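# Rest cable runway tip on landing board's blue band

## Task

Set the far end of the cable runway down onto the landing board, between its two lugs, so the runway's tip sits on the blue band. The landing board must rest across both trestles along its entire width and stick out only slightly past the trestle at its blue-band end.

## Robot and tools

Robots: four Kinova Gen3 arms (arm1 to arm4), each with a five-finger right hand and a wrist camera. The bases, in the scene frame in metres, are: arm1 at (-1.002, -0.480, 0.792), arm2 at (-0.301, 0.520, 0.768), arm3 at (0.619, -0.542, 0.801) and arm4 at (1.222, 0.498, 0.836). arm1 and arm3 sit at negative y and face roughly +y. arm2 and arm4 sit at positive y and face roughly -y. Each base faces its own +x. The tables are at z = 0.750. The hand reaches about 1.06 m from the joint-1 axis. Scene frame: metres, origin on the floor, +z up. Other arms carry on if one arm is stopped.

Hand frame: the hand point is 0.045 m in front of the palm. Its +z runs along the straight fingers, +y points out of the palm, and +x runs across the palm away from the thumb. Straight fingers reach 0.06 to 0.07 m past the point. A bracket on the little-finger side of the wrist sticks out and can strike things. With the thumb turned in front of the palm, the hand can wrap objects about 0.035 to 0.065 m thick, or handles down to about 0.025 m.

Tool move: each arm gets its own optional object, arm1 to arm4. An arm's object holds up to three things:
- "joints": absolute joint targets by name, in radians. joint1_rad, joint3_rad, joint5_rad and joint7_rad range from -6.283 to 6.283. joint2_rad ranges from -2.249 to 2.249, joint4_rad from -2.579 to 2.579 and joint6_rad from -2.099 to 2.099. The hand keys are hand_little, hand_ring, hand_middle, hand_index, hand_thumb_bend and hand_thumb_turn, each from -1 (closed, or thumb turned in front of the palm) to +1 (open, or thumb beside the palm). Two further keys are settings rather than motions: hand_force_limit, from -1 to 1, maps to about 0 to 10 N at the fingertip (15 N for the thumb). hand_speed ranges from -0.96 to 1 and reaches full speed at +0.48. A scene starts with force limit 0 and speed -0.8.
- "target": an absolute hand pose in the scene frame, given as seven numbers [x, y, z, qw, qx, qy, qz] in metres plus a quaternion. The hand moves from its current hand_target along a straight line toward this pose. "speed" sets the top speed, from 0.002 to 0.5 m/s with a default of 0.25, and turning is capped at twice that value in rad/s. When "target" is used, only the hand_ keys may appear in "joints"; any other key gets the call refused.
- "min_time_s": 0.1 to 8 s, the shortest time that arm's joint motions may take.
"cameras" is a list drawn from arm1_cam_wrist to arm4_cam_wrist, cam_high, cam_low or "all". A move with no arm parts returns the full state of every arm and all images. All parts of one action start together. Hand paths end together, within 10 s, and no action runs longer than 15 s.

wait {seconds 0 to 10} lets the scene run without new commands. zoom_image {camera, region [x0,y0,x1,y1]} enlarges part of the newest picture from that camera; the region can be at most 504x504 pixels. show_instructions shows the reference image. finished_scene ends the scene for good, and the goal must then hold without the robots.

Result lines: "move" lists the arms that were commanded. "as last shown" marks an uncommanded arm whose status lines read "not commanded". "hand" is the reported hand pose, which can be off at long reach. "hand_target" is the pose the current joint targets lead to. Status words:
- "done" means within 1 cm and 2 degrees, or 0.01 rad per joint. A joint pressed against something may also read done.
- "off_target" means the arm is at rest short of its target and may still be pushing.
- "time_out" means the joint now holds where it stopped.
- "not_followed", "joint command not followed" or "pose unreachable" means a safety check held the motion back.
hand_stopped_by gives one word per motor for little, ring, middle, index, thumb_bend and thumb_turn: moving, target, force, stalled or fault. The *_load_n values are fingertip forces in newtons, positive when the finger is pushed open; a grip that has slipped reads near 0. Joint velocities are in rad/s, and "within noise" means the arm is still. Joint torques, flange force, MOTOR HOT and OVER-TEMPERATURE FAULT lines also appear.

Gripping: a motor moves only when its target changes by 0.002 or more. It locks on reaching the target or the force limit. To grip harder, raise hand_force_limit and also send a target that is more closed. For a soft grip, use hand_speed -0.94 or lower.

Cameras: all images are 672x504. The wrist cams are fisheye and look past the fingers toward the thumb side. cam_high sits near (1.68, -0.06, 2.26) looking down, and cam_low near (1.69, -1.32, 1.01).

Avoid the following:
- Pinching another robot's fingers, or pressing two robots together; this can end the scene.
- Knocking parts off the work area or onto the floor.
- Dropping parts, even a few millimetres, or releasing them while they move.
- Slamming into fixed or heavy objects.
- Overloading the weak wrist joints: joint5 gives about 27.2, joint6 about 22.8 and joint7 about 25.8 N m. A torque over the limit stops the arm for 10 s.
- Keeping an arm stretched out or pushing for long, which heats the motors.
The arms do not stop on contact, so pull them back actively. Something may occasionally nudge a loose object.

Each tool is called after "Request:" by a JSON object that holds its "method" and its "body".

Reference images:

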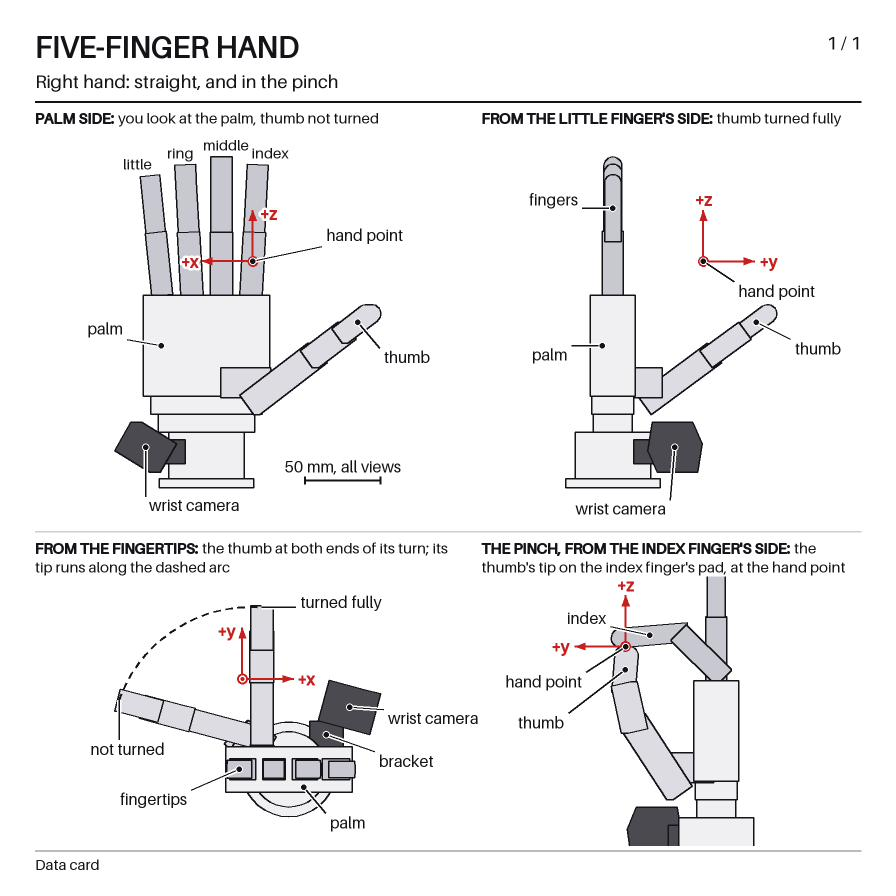

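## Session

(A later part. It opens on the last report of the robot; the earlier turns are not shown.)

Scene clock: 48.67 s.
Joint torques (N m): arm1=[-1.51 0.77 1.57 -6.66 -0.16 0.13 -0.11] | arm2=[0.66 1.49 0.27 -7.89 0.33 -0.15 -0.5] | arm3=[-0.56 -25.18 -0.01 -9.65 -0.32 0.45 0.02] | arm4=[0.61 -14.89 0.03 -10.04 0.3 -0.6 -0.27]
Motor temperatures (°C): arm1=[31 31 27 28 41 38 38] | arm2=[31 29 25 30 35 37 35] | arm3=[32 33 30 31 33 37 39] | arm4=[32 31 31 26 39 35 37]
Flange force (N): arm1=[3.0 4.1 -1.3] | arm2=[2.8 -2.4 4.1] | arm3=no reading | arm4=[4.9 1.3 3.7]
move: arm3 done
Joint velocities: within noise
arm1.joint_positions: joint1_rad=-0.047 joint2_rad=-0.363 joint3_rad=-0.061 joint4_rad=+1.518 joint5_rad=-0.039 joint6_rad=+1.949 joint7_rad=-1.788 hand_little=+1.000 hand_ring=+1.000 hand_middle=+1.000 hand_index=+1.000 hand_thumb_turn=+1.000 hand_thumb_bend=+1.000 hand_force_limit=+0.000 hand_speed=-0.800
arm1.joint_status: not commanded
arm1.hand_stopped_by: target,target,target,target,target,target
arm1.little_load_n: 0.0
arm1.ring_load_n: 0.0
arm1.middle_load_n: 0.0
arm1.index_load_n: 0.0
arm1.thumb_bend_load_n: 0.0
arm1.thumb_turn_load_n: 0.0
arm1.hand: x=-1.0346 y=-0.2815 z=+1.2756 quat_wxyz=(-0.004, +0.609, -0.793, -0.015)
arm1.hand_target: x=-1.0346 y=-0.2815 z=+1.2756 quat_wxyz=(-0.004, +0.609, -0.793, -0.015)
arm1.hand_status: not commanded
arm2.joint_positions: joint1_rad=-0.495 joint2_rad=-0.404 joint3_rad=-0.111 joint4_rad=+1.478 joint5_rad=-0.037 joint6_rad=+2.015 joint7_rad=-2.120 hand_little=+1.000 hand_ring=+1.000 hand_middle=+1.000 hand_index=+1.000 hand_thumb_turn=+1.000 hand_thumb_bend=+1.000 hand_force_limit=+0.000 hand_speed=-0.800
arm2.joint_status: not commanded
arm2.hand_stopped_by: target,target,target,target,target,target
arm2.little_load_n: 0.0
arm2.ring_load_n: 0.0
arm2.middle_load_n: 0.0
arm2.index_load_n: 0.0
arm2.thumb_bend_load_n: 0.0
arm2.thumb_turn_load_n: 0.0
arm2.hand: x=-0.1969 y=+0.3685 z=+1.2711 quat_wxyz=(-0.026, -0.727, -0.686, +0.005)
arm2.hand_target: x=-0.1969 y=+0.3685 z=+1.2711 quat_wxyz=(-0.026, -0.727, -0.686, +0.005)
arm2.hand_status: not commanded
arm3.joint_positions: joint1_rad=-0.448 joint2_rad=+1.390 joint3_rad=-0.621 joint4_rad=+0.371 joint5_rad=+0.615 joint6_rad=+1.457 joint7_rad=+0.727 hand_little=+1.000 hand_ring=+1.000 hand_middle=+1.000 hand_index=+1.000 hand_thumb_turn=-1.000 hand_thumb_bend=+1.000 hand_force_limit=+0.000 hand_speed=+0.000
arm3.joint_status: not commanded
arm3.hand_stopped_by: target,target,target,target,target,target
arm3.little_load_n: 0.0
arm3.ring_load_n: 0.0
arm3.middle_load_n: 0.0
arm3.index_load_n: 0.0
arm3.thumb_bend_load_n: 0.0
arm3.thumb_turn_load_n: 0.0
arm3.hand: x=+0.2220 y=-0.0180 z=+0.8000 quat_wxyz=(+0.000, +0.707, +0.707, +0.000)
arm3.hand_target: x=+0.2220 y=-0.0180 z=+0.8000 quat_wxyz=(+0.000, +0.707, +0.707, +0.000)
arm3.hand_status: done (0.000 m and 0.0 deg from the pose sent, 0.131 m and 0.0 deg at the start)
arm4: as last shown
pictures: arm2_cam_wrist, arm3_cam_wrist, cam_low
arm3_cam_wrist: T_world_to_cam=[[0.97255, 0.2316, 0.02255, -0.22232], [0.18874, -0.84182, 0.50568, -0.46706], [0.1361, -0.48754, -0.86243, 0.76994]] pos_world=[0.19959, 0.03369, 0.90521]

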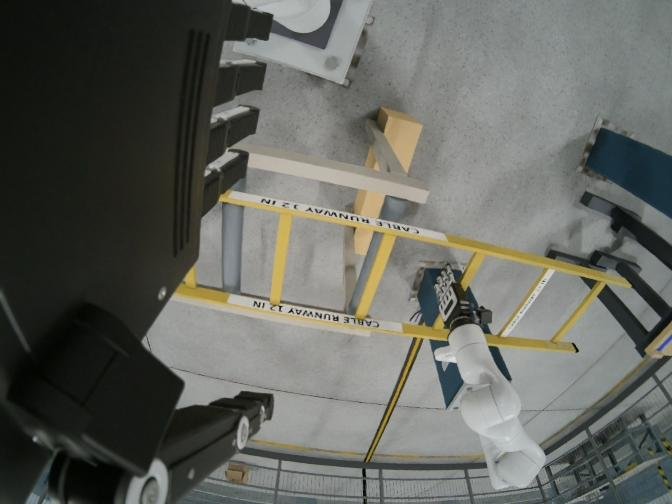

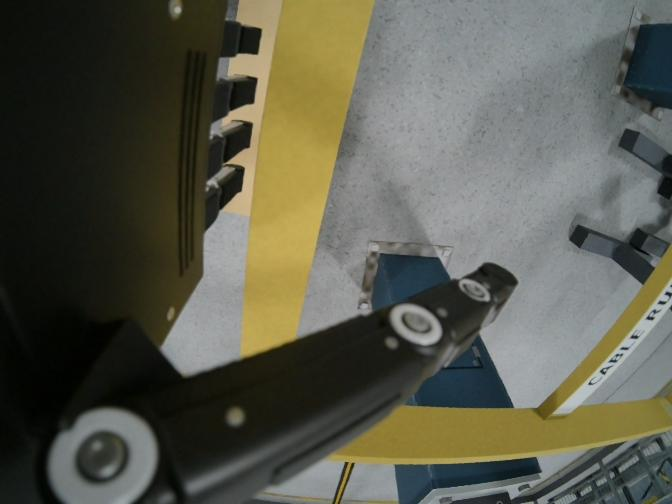

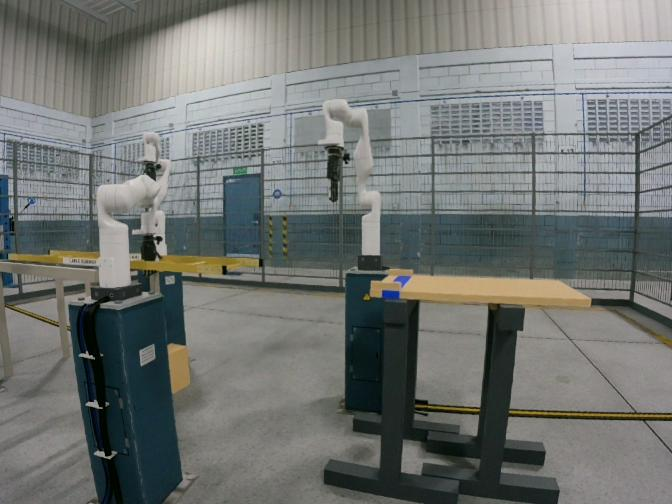

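Request:
{"method": "move", "body": {"arm3": {"target": [0.2095, -0.018, 0.80, 0, 0.7071, 0.7071, 0], "speed": 0.05}}}

Request:
{"method": "move", "body": {"arm3": {"joints": {"hand_speed": -0.9, "hand_force_limit": -0.7, "hand_little": -0.2, "hand_ring": -0.2, "hand_middle": -0.2, "hand_index": -0.2}}, "cameras": ["arm3_cam_wrist", "cam_low"]}}

Request:
{"method": "zoom_image", "body": {"camera": "cam_low", "region": [90, 200, 250, 320]}}

Scene clock: 50.27 s.
Joint torques (N m): arm1=[-1.58 0.75 1.59 -6.7 -0.19 0.1 -0.07] | arm2=[0.68 1.51 0.22 -7.87 0.33 -0.14 -0.49] | arm3=[-0.55 -25.52 0.56 -9.75 -0.29 0.4 0.02] | arm4=[0.63 -14.89 0.09 -10.02 0.31 -0.61 -0.3]
Motor temperatures (°C): arm1=[31 31 27 28 41 38 38] | arm2=[31 29 25 30 35 37 35] | arm3=[32 34 30 31 33 37 39] | arm4=[32 31 31 26 39 35 37]
Flange force (N): arm1=[3.1 4.3 -1.3] | arm2=[2.7 -2.6 4.1] | arm3=no reading | arm4=[4.8 1.2 3.6]
move: arm3 done
Joint velocities: within noise
arm1, arm2, arm4: as last shown
arm3.joint_positions: joint1_rad=-0.496 joint2_rad=+1.440 joint3_rad=-0.617 joint4_rad=+0.230 joint5_rad=+0.613 joint6_rad=+1.523 joint7_rad=+0.761 hand_little=+1.000 hand_ring=+1.000 hand_middle=+1.000 hand_index=+1.000 hand_thumb_turn=-1.000 hand_thumb_bend=+1.000 hand_force_limit=+0.000 hand_speed=+0.000
arm3.joint_status: not commanded
arm3.hand_stopped_by: target,target,target,target,target,target
arm3.little_load_n: 0.0
arm3.ring_load_n: 0.0
arm3.middle_load_n: 0.0
arm3.index_load_n: 0.0
arm3.thumb_bend_load_n: 0.0
arm3.thumb_turn_load_n: 0.0
arm3.hand: x=+0.2095 y=-0.0180 z=+0.8000 quat_wxyz=(+0.000, +0.707, +0.707, +0.000)
arm3.hand_target: x=+0.2095 y=-0.0180 z=+0.8000 quat_wxyz=(+0.000, +0.707, +0.707, +0.000)
arm3.hand_status: done (0.000 m and 0.0 deg from the pose sent, 0.012 m and 0.0 deg at the start)
pictures: none

Scene clock: 54.73 s.
Joint torques (N m): arm1=[-1.48 0.74 1.61 -6.79 -0.18 0.1 -0.08] | arm2=[0.71 1.49 0.29 -7.93 0.31 -0.16 -0.54] | arm3=[-1.4 -31.29 0.09 -11.41 -0.49 0.73 -0.04] | arm4=[0.63 -14.87 0.1 -10.05 0.28 -0.62 -0.28]
Motor temperatures (°C): arm1=[31 30 27 28 41 38 38] | arm2=[31 29 25 30 35 37 35] | arm3=[32 34 30 31 33 37 39] | arm4=[32 31 31 26 39 35 37]
Flange force (N): arm1=[3.2 4.3 -0.9] | arm2=[2.7 -2.6 4.2] | arm3=no reading | arm4=[5.0 1.3 3.7]
move: arm3 off_target
Joint velocities: within noise
arm1, arm2, arm4: as last shown
arm1.thumb_bend_load_n: -0.5
arm2.thumb_turn_load_n: -0.5
arm3.joint_positions: joint1_rad=-0.496 joint2_rad=+1.440 joint3_rad=-0.617 joint4_rad=+0.230 joint5_rad=+0.613 joint6_rad=+1.523 joint7_rad=+0.761 hand_little=-0.024 hand_ring=-0.024 hand_middle=-0.042 hand_index=-0.033 hand_thumb_turn=-1.000 hand_thumb_bend=+1.000 hand_force_limit=-0.700 hand_speed=-0.900
arm3.joint_status: hand_little off_target (ended at -0.024, target -0.200); hand_ring off_target (ended at -0.024, target -0.200); hand_middle off_target (ended at -0.042, target -0.200); hand_index off_target (ended at -0.033, target -0.200); the others done
arm3.hand_stopped_by: force,force,force,force,target,target
arm3.little_load_n: 0.5
arm3.ring_load_n: 0.5
arm3.middle_load_n: 3.0
arm3.index_load_n: 1.0
arm3.thumb_bend_load_n: 0.0
arm3.thumb_turn_load_n: 0.0
arm3.hand: x=+0.2095 y=-0.0180 z=+0.8000 quat_wxyz=(+0.000, +0.707, +0.707, +0.000)
arm3.hand_target: x=+0.2095 y=-0.0180 z=+0.8000 quat_wxyz=(+0.000, +0.707, +0.707, +0.000)
arm3.hand_status: not commanded
arm3_cam_wrist: T_world_to_cam=[[0.97253, 0.23166, 0.0226, -0.21021], [0.18876, -0.84176, 0.50577, -0.46478], [0.13619, -0.48761, -0.86237, 0.77158]] pos_world=[0.18709, 0.03369, 0.90521]

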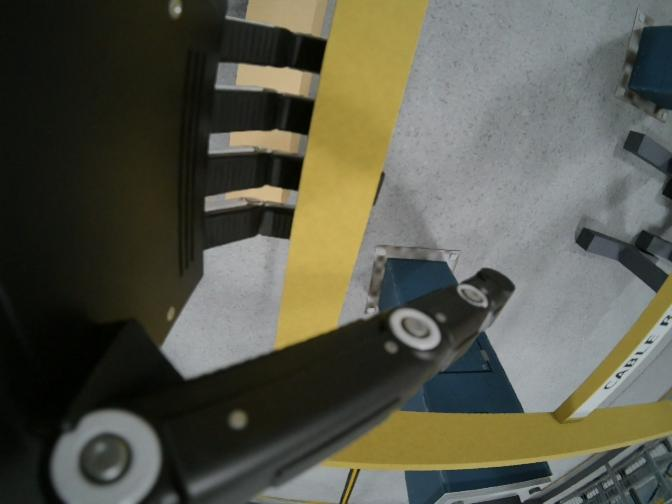

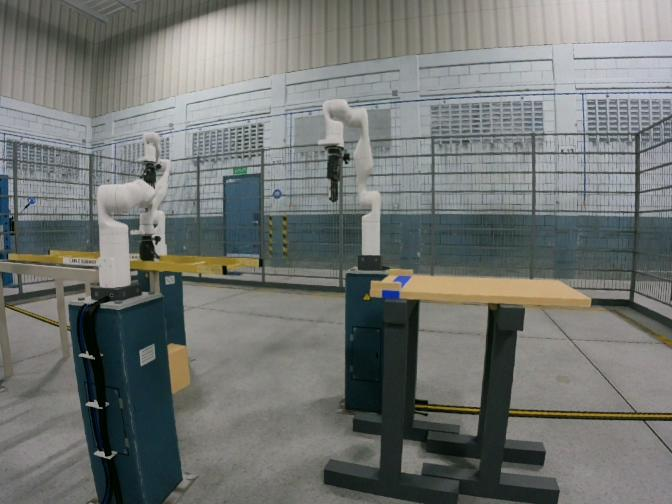

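Scaled by 3.150.

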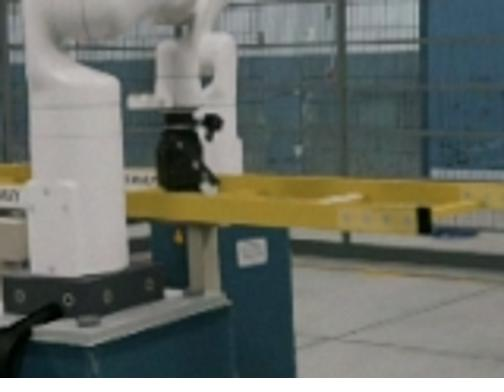

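Request:
{"method": "move", "body": {"arm3": {"joints": {"hand_speed": -0.85, "hand_force_limit": -0.6, "hand_thumb_bend": -0.3}}, "cameras": ["arm3_cam_wrist"]}}

Scene clock: 60.27 s.
Joint torques (N m): arm1=[-1.47 0.75 1.59 -6.74 -0.18 0.12 -0.11] | arm2=[0.65 1.5 0.24 -7.92 0.31 -0.15 -0.52] | arm3=[-0.94 -31.15 0.36 -11.57 -0.3 0.65 -0.03] | arm4=[0.6 -14.88 0.07 -10.06 0.27 -0.62 -0.28]
Motor temperatures (°C): arm1=[31 30 27 28 41 38 38] | arm2=[31 29 25 30 35 37 35] | arm3=[32 35 30 31 33 37 39] | arm4=[32 32 31 26 39 35 37]
Flange force (N): arm1=[3.1 4.2 -1.1] | arm2=[2.7 -2.6 4.3] | arm3=no reading | arm4=[5.0 1.2 3.7]
move: arm3 off_target
Joint velocities: within noise
arm1, arm2, arm4: as last shown
arm1.thumb_bend_load_n: 0.0
arm2.thumb_turn_load_n: 0.0
arm3.joint_positions: joint1_rad=-0.496 joint2_rad=+1.440 joint3_rad=-0.617 joint4_rad=+0.230 joint5_rad=+0.613 joint6_rad=+1.523 joint7_rad=+0.761 hand_little=-0.024 hand_ring=-0.024 hand_middle=-0.042 hand_index=-0.033 hand_thumb_turn=-1.000 hand_thumb_bend=+0.193 hand_force_limit=-0.600 hand_speed=-0.850
arm3.joint_status: hand_thumb_bend off_target (ended at +0.193, target -0.300); the others done
arm3.hand_stopped_by: force,force,force,force,force,target
arm3.little_load_n: 1.0
arm3.ring_load_n: 1.0
arm3.middle_load_n: 3.5
arm3.index_load_n: 1.5
arm3.thumb_bend_load_n: 4.5
arm3.thumb_turn_load_n: 0.5
arm3.hand: x=+0.2095 y=-0.0180 z=+0.8000 quat_wxyz=(+0.000, +0.707, +0.707, +0.000)
arm3.hand_target: x=+0.2095 y=-0.0180 z=+0.8000 quat_wxyz=(+0.000, +0.707, +0.707, +0.000)
arm3.hand_status: not commanded
arm3_cam_wrist: T_world_to_cam=[[0.97255, 0.2316, 0.02255, -0.21016], [0.18874, -0.84182, 0.50568, -0.4647], [0.1361, -0.48754, -0.86243, 0.77164]] pos_world=[0.18709, 0.03369, 0.90521]

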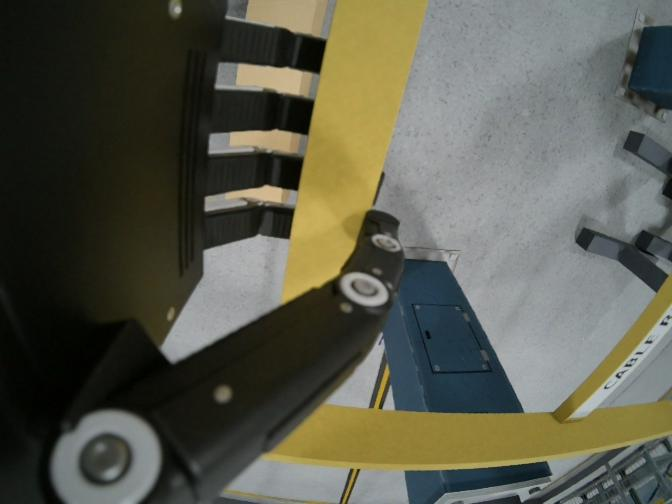

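Request:
{"method": "move", "body": {"arm3": {"target": [0.31, -0.018, 0.801, 0, 0.7071, 0.7071, 0], "speed": 0.06}, "cameras": ["arm3_cam_wrist", "cam_high", "cam_low"]}}

Request:
{"method": "zoom_image", "body": {"camera": "cam_low", "region": [90, 200, 290, 320]}}

Request:
{"method": "zoom_image", "body": {"camera": "cam_high", "region": [270, 70, 390, 290]}}

Scene clock: 63.00 s.
Joint torques (N m): arm1=[-1.5 0.79 1.55 -6.69 -0.2 0.12 -0.1] | arm2=[0.7 1.47 0.29 -7.9 0.3 -0.13 -0.5] | arm3=[-0.81 -39.55 -4.08 -14.13 -0.2 2.1 -0.11] | arm4=[0.62 -14.86 0.05 -10.01 0.29 -0.62 -0.3]
Motor temperatures (°C): arm1=[31 30 27 28 41 38 38] | arm2=[31 29 25 30 35 37 35] | arm3=[32 36 30 31 33 37 39] | arm4=[32 32 31 26 39 35 37]
Flange force (N): arm1=[3.1 4.1 -1.2] | arm2=[2.7 -2.4 4.2] | arm3=[-19.7 14.7 26.2] | arm4=[4.8 1.2 3.6]
move: arm3 done
Joint velocities: within noise
arm1, arm2, arm4: as last shown
arm1.little_load_n: -0.5
arm3.joint_positions: joint1_rad=-0.232 joint2_rad=+1.218 joint3_rad=-0.630 joint4_rad=+0.847 joint5_rad=+0.628 joint6_rad=+1.233 joint7_rad=+0.668 hand_little=-0.024 hand_ring=-0.023 hand_middle=-0.041 hand_index=-0.033 hand_thumb_turn=-1.000 hand_thumb_bend=+0.192 hand_force_limit=-0.600 hand_speed=-0.850
arm3.joint_status: not commanded
arm3.hand_stopped_by: force,force,force,force,force,target
arm3.little_load_n: 2.5
arm3.ring_load_n: 2.5
arm3.middle_load_n: 6.5
arm3.index_load_n: 4.5
arm3.thumb_bend_load_n: 0.5
arm3.thumb_turn_load_n: 0.0
arm3.hand: x=+0.3099 y=-0.0180 z=+0.8010 quat_wxyz=(+0.000, +0.707, +0.707, +0.000)
arm3.hand_target: x=+0.3100 y=-0.0180 z=+0.8010 quat_wxyz=(+0.000, +0.707, +0.707, +0.000)
arm3.hand_status: done (0.000 m and 0.0 deg from the pose sent, 0.101 m and 0.0 deg at the start)
arm3_cam_wrist: T_world_to_cam=[[0.97254, 0.23164, 0.02244, -0.30783], [0.18886, -0.84187, 0.50555, -0.48409], [0.136, -0.48743, -0.86251, 0.75892]] pos_world=[0.28759, 0.03369, 0.90621]

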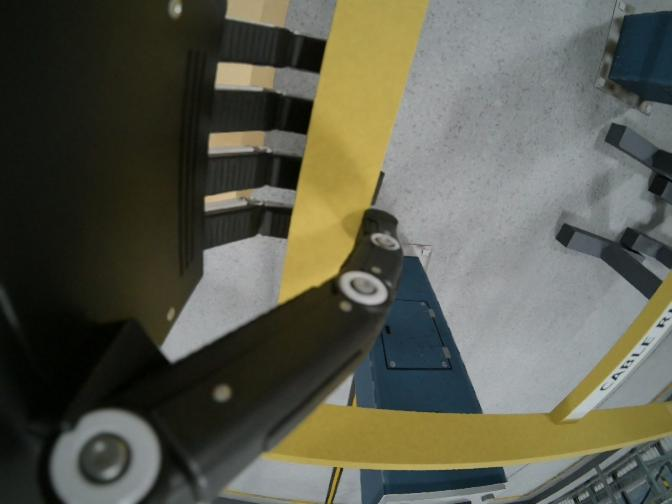

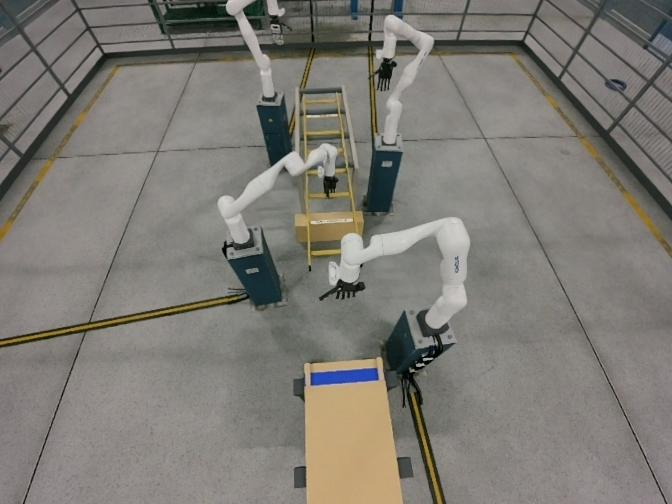

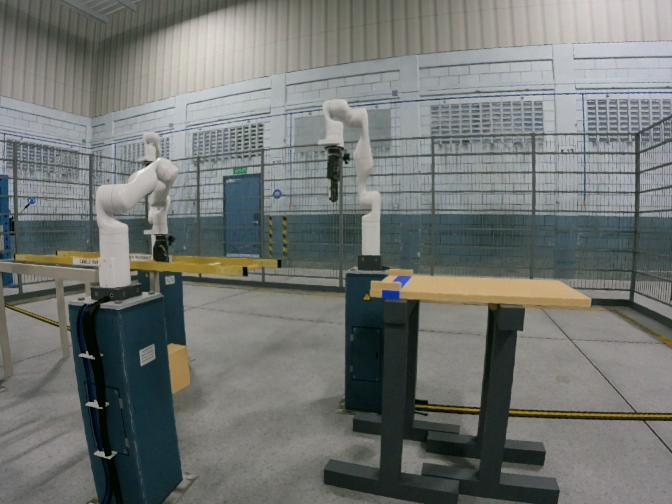

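Scaled by 2.520.

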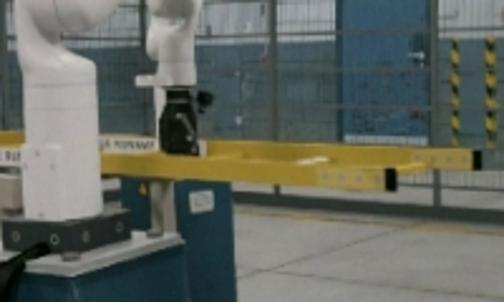

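Scaled by 2.291.

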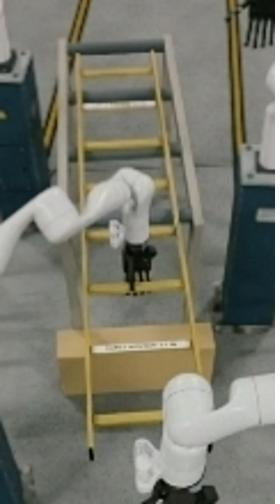

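Request:
{"method": "move", "body": {"arm3": {"target": [0.45, -0.018, 0.7985, 0, 0.7071, 0.7071, 0], "speed": 0.06}}}

Request:
{"method": "move", "body": {"arm3": {"target": [0.60, -0.018, 0.7985, 0, 0.7071, 0.7071, 0], "speed": 0.06}, "cameras": ["arm3_cam_wrist", "arm4_cam_wrist", "cam_high", "cam_low"]}}

Request:
{"method": "zoom_image", "body": {"camera": "cam_low", "region": [150, 200, 390, 320]}}

Request:
{"method": "zoom_image", "body": {"camera": "cam_high", "region": [270, 70, 390, 310]}}

Scene clock: 66.10 s.
Joint torques (N m): arm1=[-1.5 0.77 1.56 -6.72 -0.17 0.12 -0.1] | arm2=[0.69 1.51 0.25 -7.91 0.31 -0.16 -0.49] | arm3=[-0.94 -30.74 -4.38 -12.08 -0.04 0.84 -0.09] | arm4=[0.61 -14.89 0.06 -10.05 0.28 -0.61 -0.29]
Motor temperatures (°C): arm1=[31 30 27 28 41 38 38] | arm2=[31 29 25 30 35 37 35] | arm3=[32 36 30 31 33 37 39] | arm4=[32 32 31 26 39 35 37]
Flange force (N): arm1=[3.1 4.1 -1.1] | arm2=[2.8 -2.5 4.2] | arm3=[-16.8 8.7 15.7] | arm4=[4.9 1.2 3.7]
move: arm3 done
Joint velocities: within noise
arm1, arm2: as last shown
arm1.little_load_n: 0.0
arm3.joint_positions: joint1_rad=+0.043 joint2_rad=+1.085 joint3_rad=-0.634 joint4_rad=+1.218 joint5_rad=+0.655 joint6_rad=+1.048 joint7_rad=+0.730 hand_little=-0.024 hand_ring=-0.023 hand_middle=-0.041 hand_index=-0.033 hand_thumb_turn=-1.000 hand_thumb_bend=+0.193 hand_force_limit=-0.600 hand_speed=-0.850
arm3.joint_status: not commanded
arm3.hand_stopped_by: force,force,force,force,force,target
arm3.little_load_n: 3.0
arm3.ring_load_n: 2.0
arm3.middle_load_n: 5.0
arm3.index_load_n: 1.5
arm3.thumb_bend_load_n: 2.5
arm3.thumb_turn_load_n: 0.0
arm3.hand: x=+0.4500 y=-0.0180 z=+0.7985 quat_wxyz=(+0.000, +0.707, +0.707, +0.000)
arm3.hand_target: x=+0.4500 y=-0.0180 z=+0.7985 quat_wxyz=(+0.000, +0.707, +0.707, +0.000)
arm3.hand_status: done (0.000 m and 0.0 deg from the pose sent, 0.140 m and 0.0 deg at the start)
arm4.joint_positions: joint1_rad=+0.247 joint2_rad=+0.350 joint3_rad=-0.132 joint4_rad=+1.378 joint5_rad=+0.067 joint6_rad=+1.400 joint7_rad=-1.600 hand_little=+1.000 hand_ring=+1.000 hand_middle=+1.000 hand_index=+1.000 hand_thumb_turn=+1.000 hand_thumb_bend=+1.000 hand_force_limit=+0.000 hand_speed=-0.800
arm4.joint_status: not commanded
arm4.hand_stopped_by: target,target,target,target,target,target
arm4.little_load_n: 0.0
arm4.ring_load_n: 0.0
arm4.middle_load_n: 0.0
arm4.index_load_n: 0.0
arm4.thumb_bend_load_n: 0.0
arm4.thumb_turn_load_n: 0.0
arm4.hand: x=+1.2390 y=+0.0139 z=+1.1527 quat_wxyz=(-0.007, -0.709, -0.705, +0.017)
arm4.hand_target: x=+1.2390 y=+0.0139 z=+1.1527 quat_wxyz=(-0.007, -0.709, -0.705, +0.017)
arm4.hand_status: not commanded
pictures: none

Scene clock: 69.10 s.
Joint torques (N m): arm1=[-1.54 0.73 1.54 -6.79 -0.19 0.11 -0.07] | arm2=[0.68 1.51 0.27 -7.89 0.31 -0.14 -0.52] | arm3=[-1.08 -33.39 -5.71 -11.96 -0.4 1.89 -0.2] | arm4=[0.61 -14.87 0.04 -10.02 0.26 -0.61 -0.31]
Motor temperatures (°C): arm1=[31 30 27 28 41 38 38] | arm2=[31 29 25 30 35 37 35] | arm3=[32 37 30 31 33 37 39] | arm4=[32 32 31 26 39 35 37]
Flange force (N): arm1=[3.1 4.1 -0.9] | arm2=[2.7 -2.5 4.2] | arm3=[-13.4 3.9 25.8] | arm4=[4.9 1.2 3.6]
move: arm3 done
Joint velocities: within noise
arm1, arm2, arm4: as last shown
arm2.thumb_bend_load_n: -0.5
arm3.joint_positions: joint1_rad=+0.330 joint2_rad=+1.017 joint3_rad=-0.640 joint4_rad=+1.401 joint5_rad=+0.679 joint6_rad=+0.957 joint7_rad=+0.906 hand_little=-0.024 hand_ring=-0.023 hand_middle=-0.041 hand_index=-0.033 hand_thumb_turn=-1.000 hand_thumb_bend=+0.193 hand_force_limit=-0.600 hand_speed=-0.850
arm3.joint_status: not commanded
arm3.hand_stopped_by: force,force,force,force,force,target
arm3.little_load_n: 3.5
arm3.ring_load_n: 3.0
arm3.middle_load_n: 7.5
arm3.index_load_n: 4.5
arm3.thumb_bend_load_n: 2.5
arm3.thumb_turn_load_n: 0.0
arm3.hand: x=+0.5999 y=-0.0180 z=+0.7985 quat_wxyz=(+0.000, +0.707, +0.707, +0.000)
arm3.hand_target: x=+0.6000 y=-0.0180 z=+0.7985 quat_wxyz=(+0.000, +0.707, +0.707, +0.000)
arm3.hand_status: done (0.000 m and 0.0 deg from the pose sent, 0.150 m and 0.0 deg at the start)
arm3_cam_wrist: T_world_to_cam=[[0.97253, 0.23168, 0.0225, -0.58976], [0.18884, -0.8418, 0.50568, -0.53768], [0.1361, -0.48754, -0.86243, 0.71721]] pos_world=[0.57749, 0.03369, 0.90371]
arm4_cam_wrist: T_world_to_cam=[[0.96868, 0.2461, 0.03312, -1.24527], [0.18846, -0.81546, 0.54727, -0.85007], [0.16169, -0.52388, -0.8363, 0.88773]] pos_world=[1.22294, 0.07833, 1.24887]

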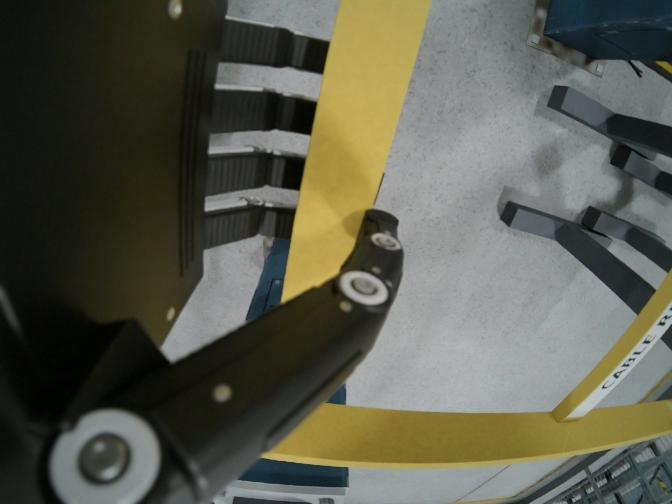

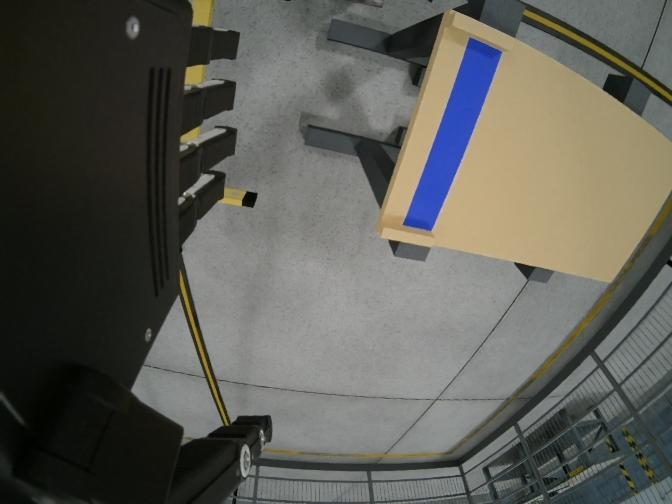

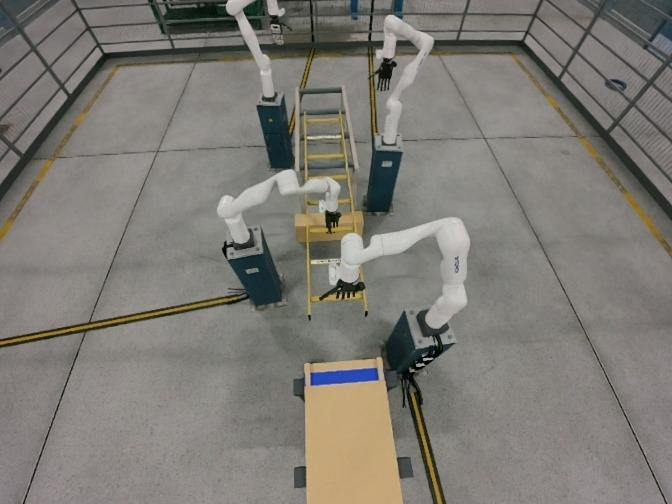

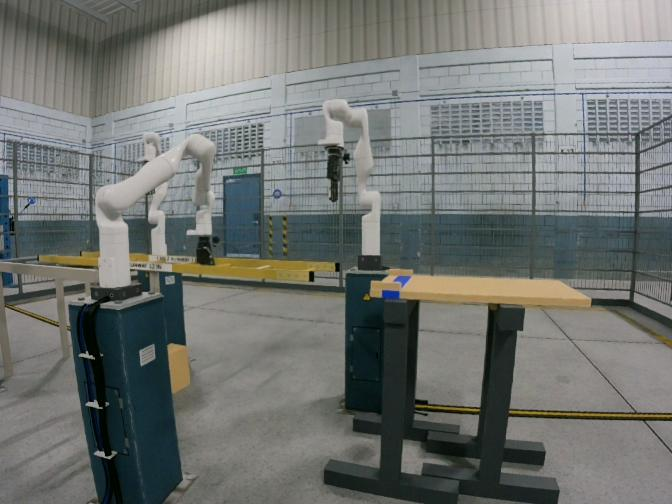

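Scaled by 2.100.

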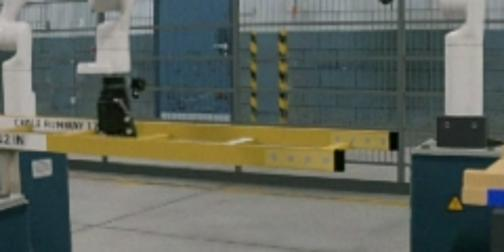

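Scaled by 2.100.

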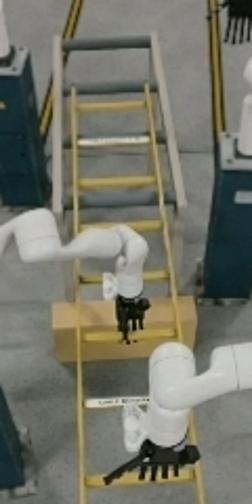

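Request:
{"method": "move", "body": {"arm4": {"target": [1.30, 0.12, 1.15, 0, 0.7071, 0.7071, 0], "speed": 0.15}, "arm3": {"target": [0.74, -0.018, 0.7985, 0, 0.7071, 0.7071, 0], "speed": 0.05}, "cameras": ["arm4_cam_wrist", "cam_high", "cam_low"]}}

Request:
{"method": "zoom_image", "body": {"camera": "cam_low", "region": [240, 220, 460, 330]}}

Request:
{"method": "zoom_image", "body": {"camera": "cam_high", "region": [280, 300, 400, 420]}}

Scene clock: 72.63 s.
Joint torques (N m): arm1=[-1.51 0.73 1.56 -6.7 -0.17 0.13 -0.08] | arm2=[0.69 1.53 0.24 -7.86 0.32 -0.12 -0.49] | arm3=[-0.92 -37.58 -6.46 -14.52 0.48 1.22 -0.06] | arm4=[0.66 -10.38 0.16 -9.81 0.27 -0.49 -0.3]
Motor temperatures (°C): arm1=[31 30 27 28 41 38 38] | arm2=[31 29 25 30 35 37 35] | arm3=[32 38 30 31 33 37 39] | arm4=[32 32 31 26 39 35 37]
Flange force (N): arm1=[3.0 4.2 -1.2] | arm2=[2.7 -2.5 4.1] | arm3=[-16.3 -0.4 31.9] | arm4=[4.1 0.5 3.7]
move: arm3 done; arm4 done
Joint velocities: within noise
arm1, arm2: as last shown
arm3.joint_positions: joint1_rad=+0.587 joint2_rad=+1.014 joint3_rad=-0.650 joint4_rad=+1.413 joint5_rad=+0.691 joint6_rad=+0.955 joint7_rad=+1.146 hand_little=-0.023 hand_ring=-0.023 hand_middle=-0.041 hand_index=-0.033 hand_thumb_turn=-1.000 hand_thumb_bend=+0.193 hand_force_limit=-0.600 hand_speed=-0.850
arm3.joint_status: not commanded
arm3.hand_stopped_by: force,force,force,force,force,target
arm3.little_load_n: 4.0
arm3.ring_load_n: 3.5
arm3.middle_load_n: 8.5
arm3.index_load_n: 6.0
arm3.thumb_bend_load_n: 1.5
arm3.thumb_turn_load_n: 0.0
arm3.hand: x=+0.7399 y=-0.0180 z=+0.7985 quat_wxyz=(+0.000, +0.707, +0.707, +0.000)
arm3.hand_target: x=+0.7400 y=-0.0180 z=+0.7985 quat_wxyz=(+0.000, +0.707, +0.707, +0.000)
arm3.hand_status: done (0.000 m and 0.0 deg from the pose sent, 0.140 m and 0.0 deg at the start)
arm4.joint_positions: joint1_rad=+0.170 joint2_rad=+0.128 joint3_rad=-0.188 joint4_rad=+1.675 joint5_rad=+0.028 joint6_rad=+1.358 joint7_rad=-1.730 hand_little=+1.000 hand_ring=+1.000 hand_middle=+1.000 hand_index=+1.000 hand_thumb_turn=+1.000 hand_thumb_bend=+1.000 hand_force_limit=+0.000 hand_speed=-0.800
arm4.joint_status: not commanded
arm4.hand_stopped_by: target,target,target,target,target,target
arm4.little_load_n: 0.0
arm4.ring_load_n: 0.0
arm4.middle_load_n: 0.0
arm4.index_load_n: 0.0
arm4.thumb_bend_load_n: 0.0
arm4.thumb_turn_load_n: 0.0
arm4.hand: x=+1.3000 y=+0.1200 z=+1.1500 quat_wxyz=(+0.000, -0.707, -0.707, +0.000)
arm4.hand_target: x=+1.3000 y=+0.1200 z=+1.1500 quat_wxyz=(+0.000, -0.707, -0.707, +0.000)
arm4.hand_status: done (0.000 m and 0.0 deg from the pose sent, 0.122 m and 2.1 deg at the start)
arm4_cam_wrist: T_world_to_cam=[[0.96657, 0.25039, 0.05523, -1.35361], [0.1857, -0.83213, 0.52257, -0.73959], [0.1768, -0.49484, -0.85081, 0.92473]] pos_world=[1.28221, 0.18108, 1.24802]

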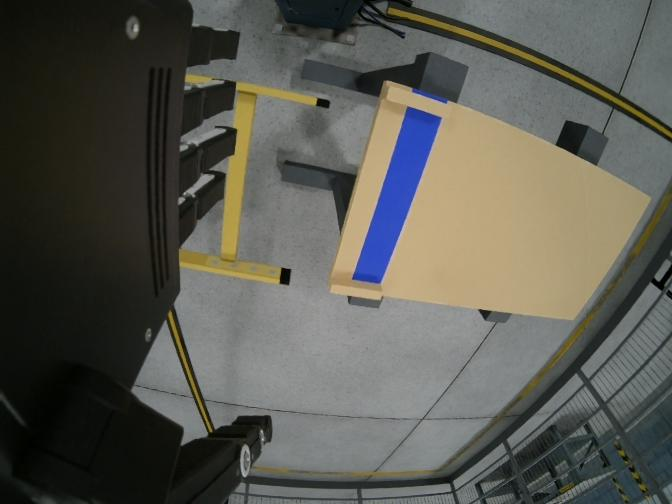

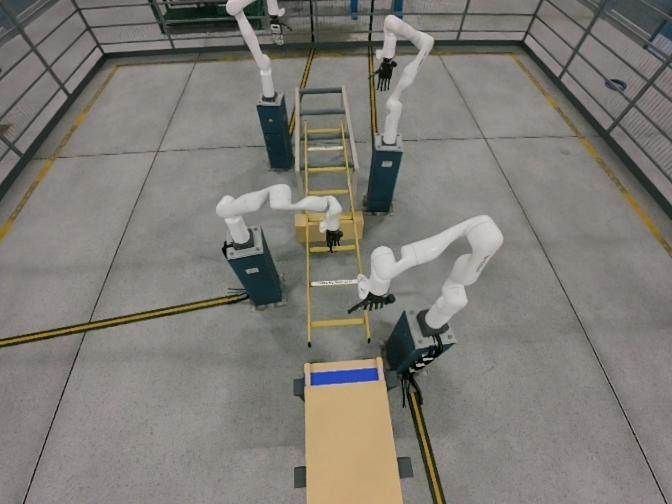

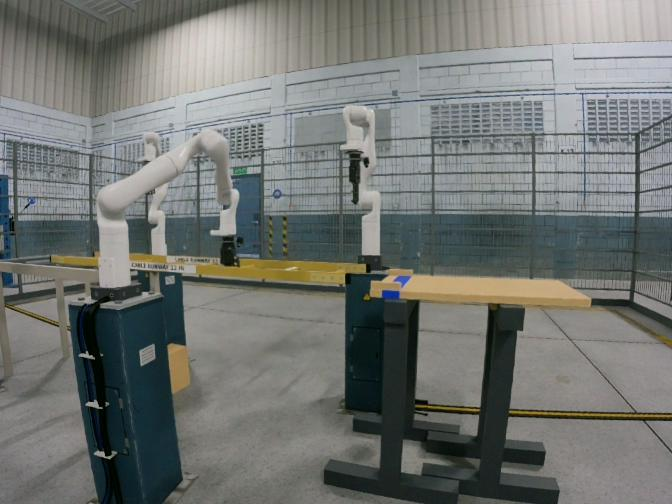

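Scaled by 2.291.

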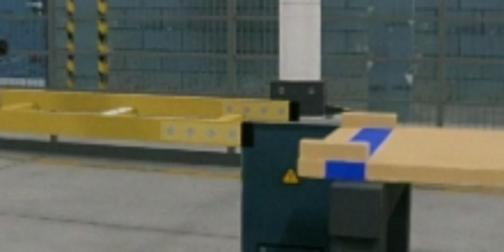

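Scaled by 4.200.

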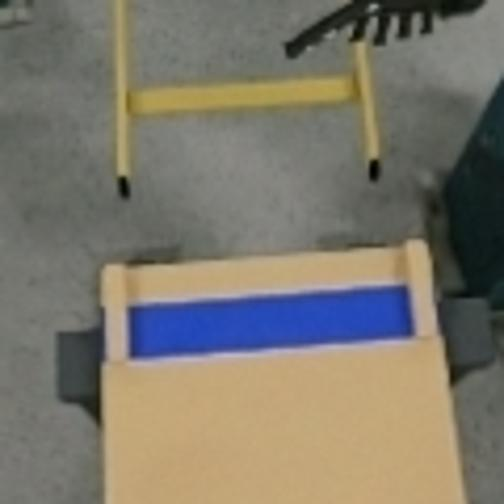

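Request:
{"method": "zoom_image", "body": {"camera": "cam_high", "region": [280, 70, 380, 190]}}

Request:
{"method": "zoom_image", "body": {"camera": "arm4_cam_wrist", "region": [170, 50, 470, 320]}}

Scaled by 4.200.

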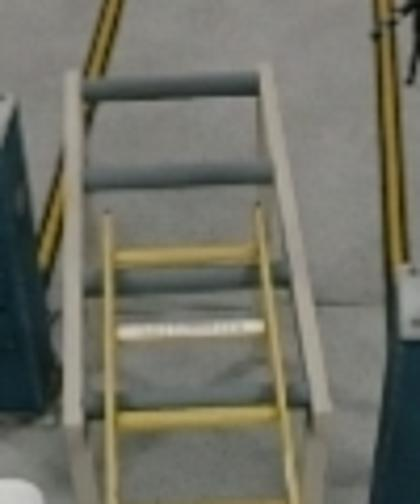

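Scaled by 1.680 from the camera's image (finer frame: 960x720).

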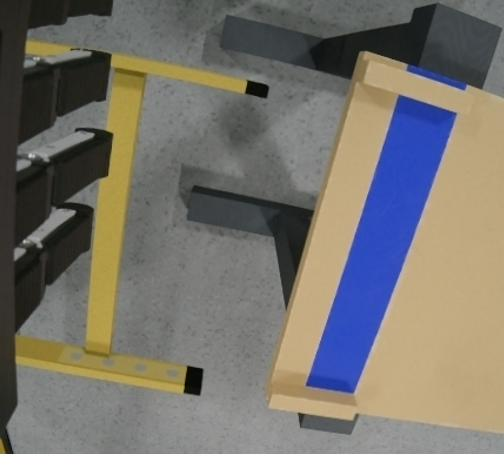

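Request:
{"method": "move", "body": {"arm3": {"target": [0.79, -0.008, 0.799, 0, 0.7071, 0.7071, 0], "speed": 0.04}, "cameras": ["arm4_cam_wrist", "cam_high", "cam_low"]}}

Request:
{"method": "zoom_image", "body": {"camera": "cam_low", "region": [320, 240, 440, 320]}}

Request:
{"method": "zoom_image", "body": {"camera": "cam_high", "region": [290, 310, 390, 410]}}

Request:
{"method": "zoom_image", "body": {"camera": "cam_high", "region": [280, 70, 380, 190]}}

Request:
{"method": "zoom_image", "body": {"camera": "arm4_cam_wrist", "region": [170, 50, 470, 320]}}

Scene clock: 75.60 s.
Joint torques (N m): arm1=[-1.46 0.73 1.61 -6.74 -0.17 0.12 -0.1] | arm2=[0.7 1.48 0.26 -7.92 0.3 -0.14 -0.5] | arm3=[-1.22 -40.51 -7.14 -16.55 0.95 0.26 0.07] | arm4=[0.65 -10.39 0.17 -9.8 0.28 -0.49 -0.28]
Motor temperatures (°C): arm1=[31 30 27 28 41 38 38] | arm2=[31 29 25 30 35 37 35] | arm3=[32 38 30 32 33 37 39] | arm4=[32 32 31 26 39 35 37]
Flange force (N): arm1=[3.1 4.3 -1.1] | arm2=[2.7 -2.5 4.3] | arm3=[-19.6 -2.3 33.6] | arm4=[4.1 0.6 3.7]
move: arm3 done
Joint velocities: within noise
arm1.joint_positions: joint1_rad=-0.047 joint2_rad=-0.363 joint3_rad=-0.061 joint4_rad=+1.518 joint5_rad=-0.039 joint6_rad=+1.949 joint7_rad=-1.788 hand_little=+1.000 hand_ring=+1.000 hand_middle=+1.000 hand_index=+1.000 hand_thumb_turn=+1.000 hand_thumb_bend=+1.000 hand_force_limit=+0.000 hand_speed=-0.800
arm1.joint_status: not commanded
arm1.hand_stopped_by: target,target,target,target,target,target
arm1.little_load_n: 0.0
arm1.ring_load_n: 0.0
arm1.middle_load_n: 0.0
arm1.index_load_n: 0.0
arm1.thumb_bend_load_n: 0.0
arm1.thumb_turn_load_n: 0.0
arm1.hand: x=-1.0346 y=-0.2815 z=+1.2756 quat_wxyz=(-0.004, +0.609, -0.793, -0.015)
arm1.hand_target: x=-1.0346 y=-0.2815 z=+1.2756 quat_wxyz=(-0.004, +0.609, -0.793, -0.015)
arm1.hand_status: not commanded
arm2.joint_positions: joint1_rad=-0.495 joint2_rad=-0.404 joint3_rad=-0.111 joint4_rad=+1.478 joint5_rad=-0.037 joint6_rad=+2.015 joint7_rad=-2.120 hand_little=+1.000 hand_ring=+1.000 hand_middle=+1.000 hand_index=+1.000 hand_thumb_turn=+1.000 hand_thumb_bend=+1.000 hand_force_limit=+0.000 hand_speed=-0.800
arm2.joint_status: not commanded
arm2.hand_stopped_by: target,target,target,target,target,target
arm2.little_load_n: 0.0
arm2.ring_load_n: 0.0
arm2.middle_load_n: 0.0
arm2.index_load_n: -0.5
arm2.thumb_bend_load_n: 0.0
arm2.thumb_turn_load_n: 0.0
arm2.hand: x=-0.1969 y=+0.3685 z=+1.2711 quat_wxyz=(-0.026, -0.727, -0.686, +0.005)
arm2.hand_target: x=-0.1969 y=+0.3685 z=+1.2711 quat_wxyz=(-0.026, -0.727, -0.686, +0.005)
arm2.hand_status: not commanded
arm3.joint_positions: joint1_rad=+0.660 joint2_rad=+1.042 joint3_rad=-0.655 joint4_rad=+1.337 joint5_rad=+0.687 joint6_rad=+0.997 joint7_rad=+1.257 hand_little=-0.023 hand_ring=-0.023 hand_middle=-0.041 hand_index=-0.033 hand_thumb_turn=-1.000 hand_thumb_bend=+0.193 hand_force_limit=-0.600 hand_speed=-0.850
arm3.joint_status: not commanded
arm3.hand_stopped_by: force,force,force,force,force,target
arm3.little_load_n: 4.5
arm3.ring_load_n: 4.0
arm3.middle_load_n: 9.0
arm3.index_load_n: 6.0
arm3.thumb_bend_load_n: 2.5
arm3.thumb_turn_load_n: 0.0
arm3.hand: x=+0.7899 y=-0.0080 z=+0.7990 quat_wxyz=(+0.000, +0.707, +0.707, +0.000)
arm3.hand_target: x=+0.7900 y=-0.0080 z=+0.7990 quat_wxyz=(+0.000, +0.707, +0.707, +0.000)
arm3.hand_status: done (0.000 m and 0.0 deg from the pose sent, 0.051 m and 0.0 deg at the start)
arm4: as last shown
arm4_cam_wrist: T_world_to_cam=[[0.96657, 0.25039, 0.05523, -1.35361], [0.1857, -0.83213, 0.52257, -0.73959], [0.1768, -0.49484, -0.85081, 0.92473]] pos_world=[1.28221, 0.18108, 1.24802]

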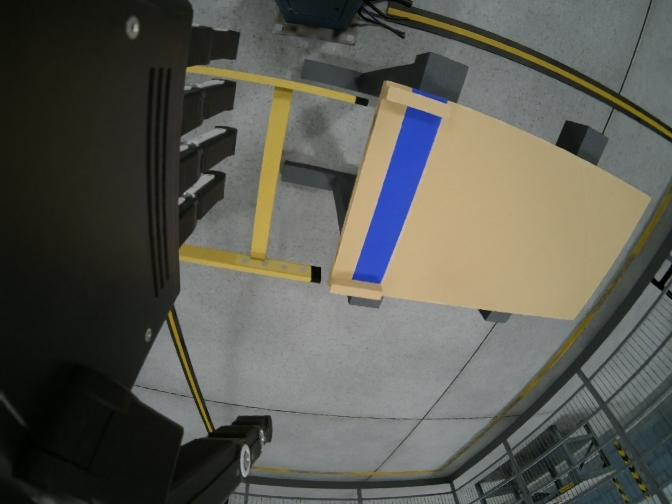

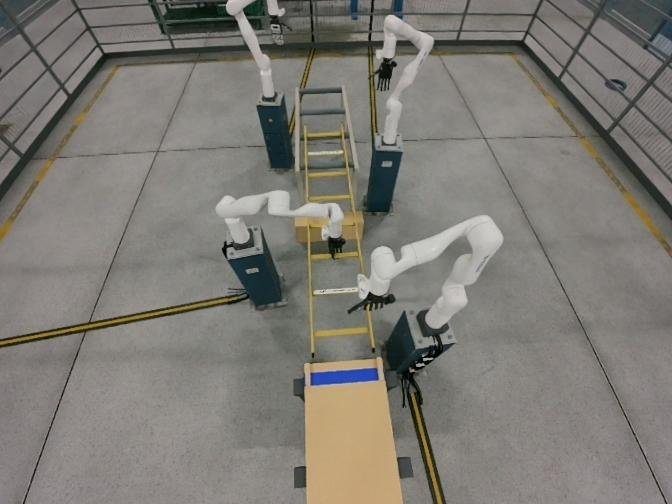

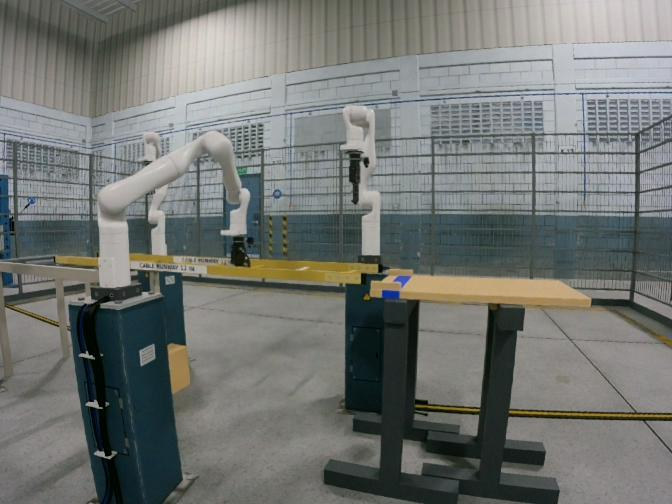

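Scaled by 4.200.

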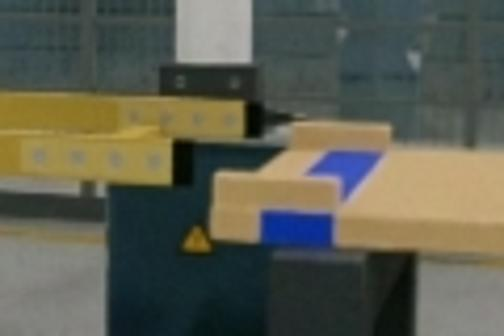

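Scaled by 5.040.

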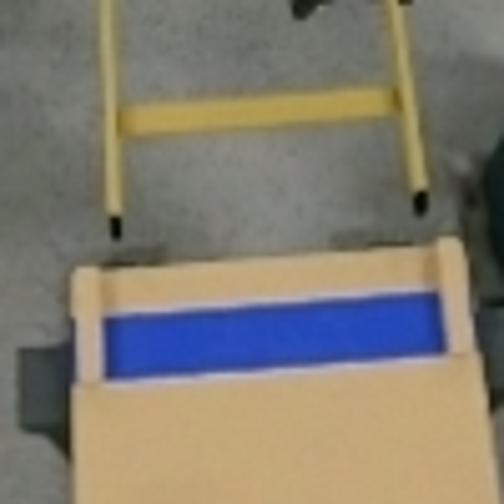

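Scaled by 4.200.

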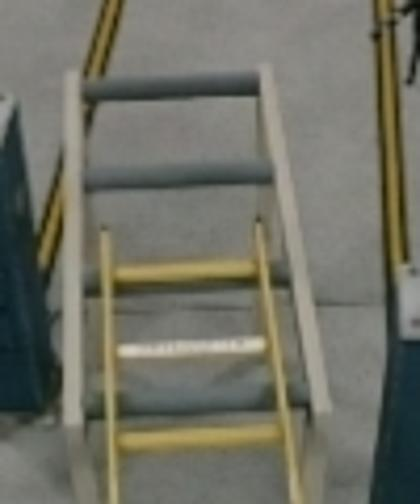

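Scaled by 1.680 from the camera's image (finer frame: 960x720).

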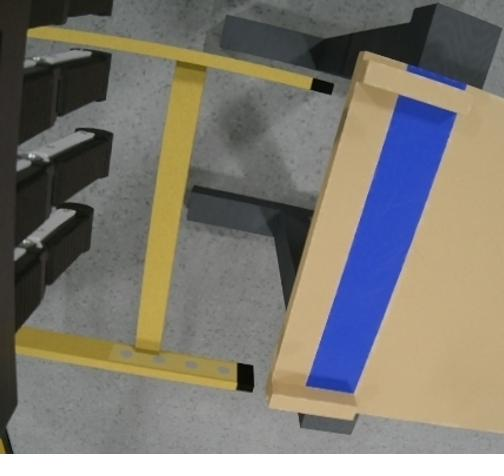

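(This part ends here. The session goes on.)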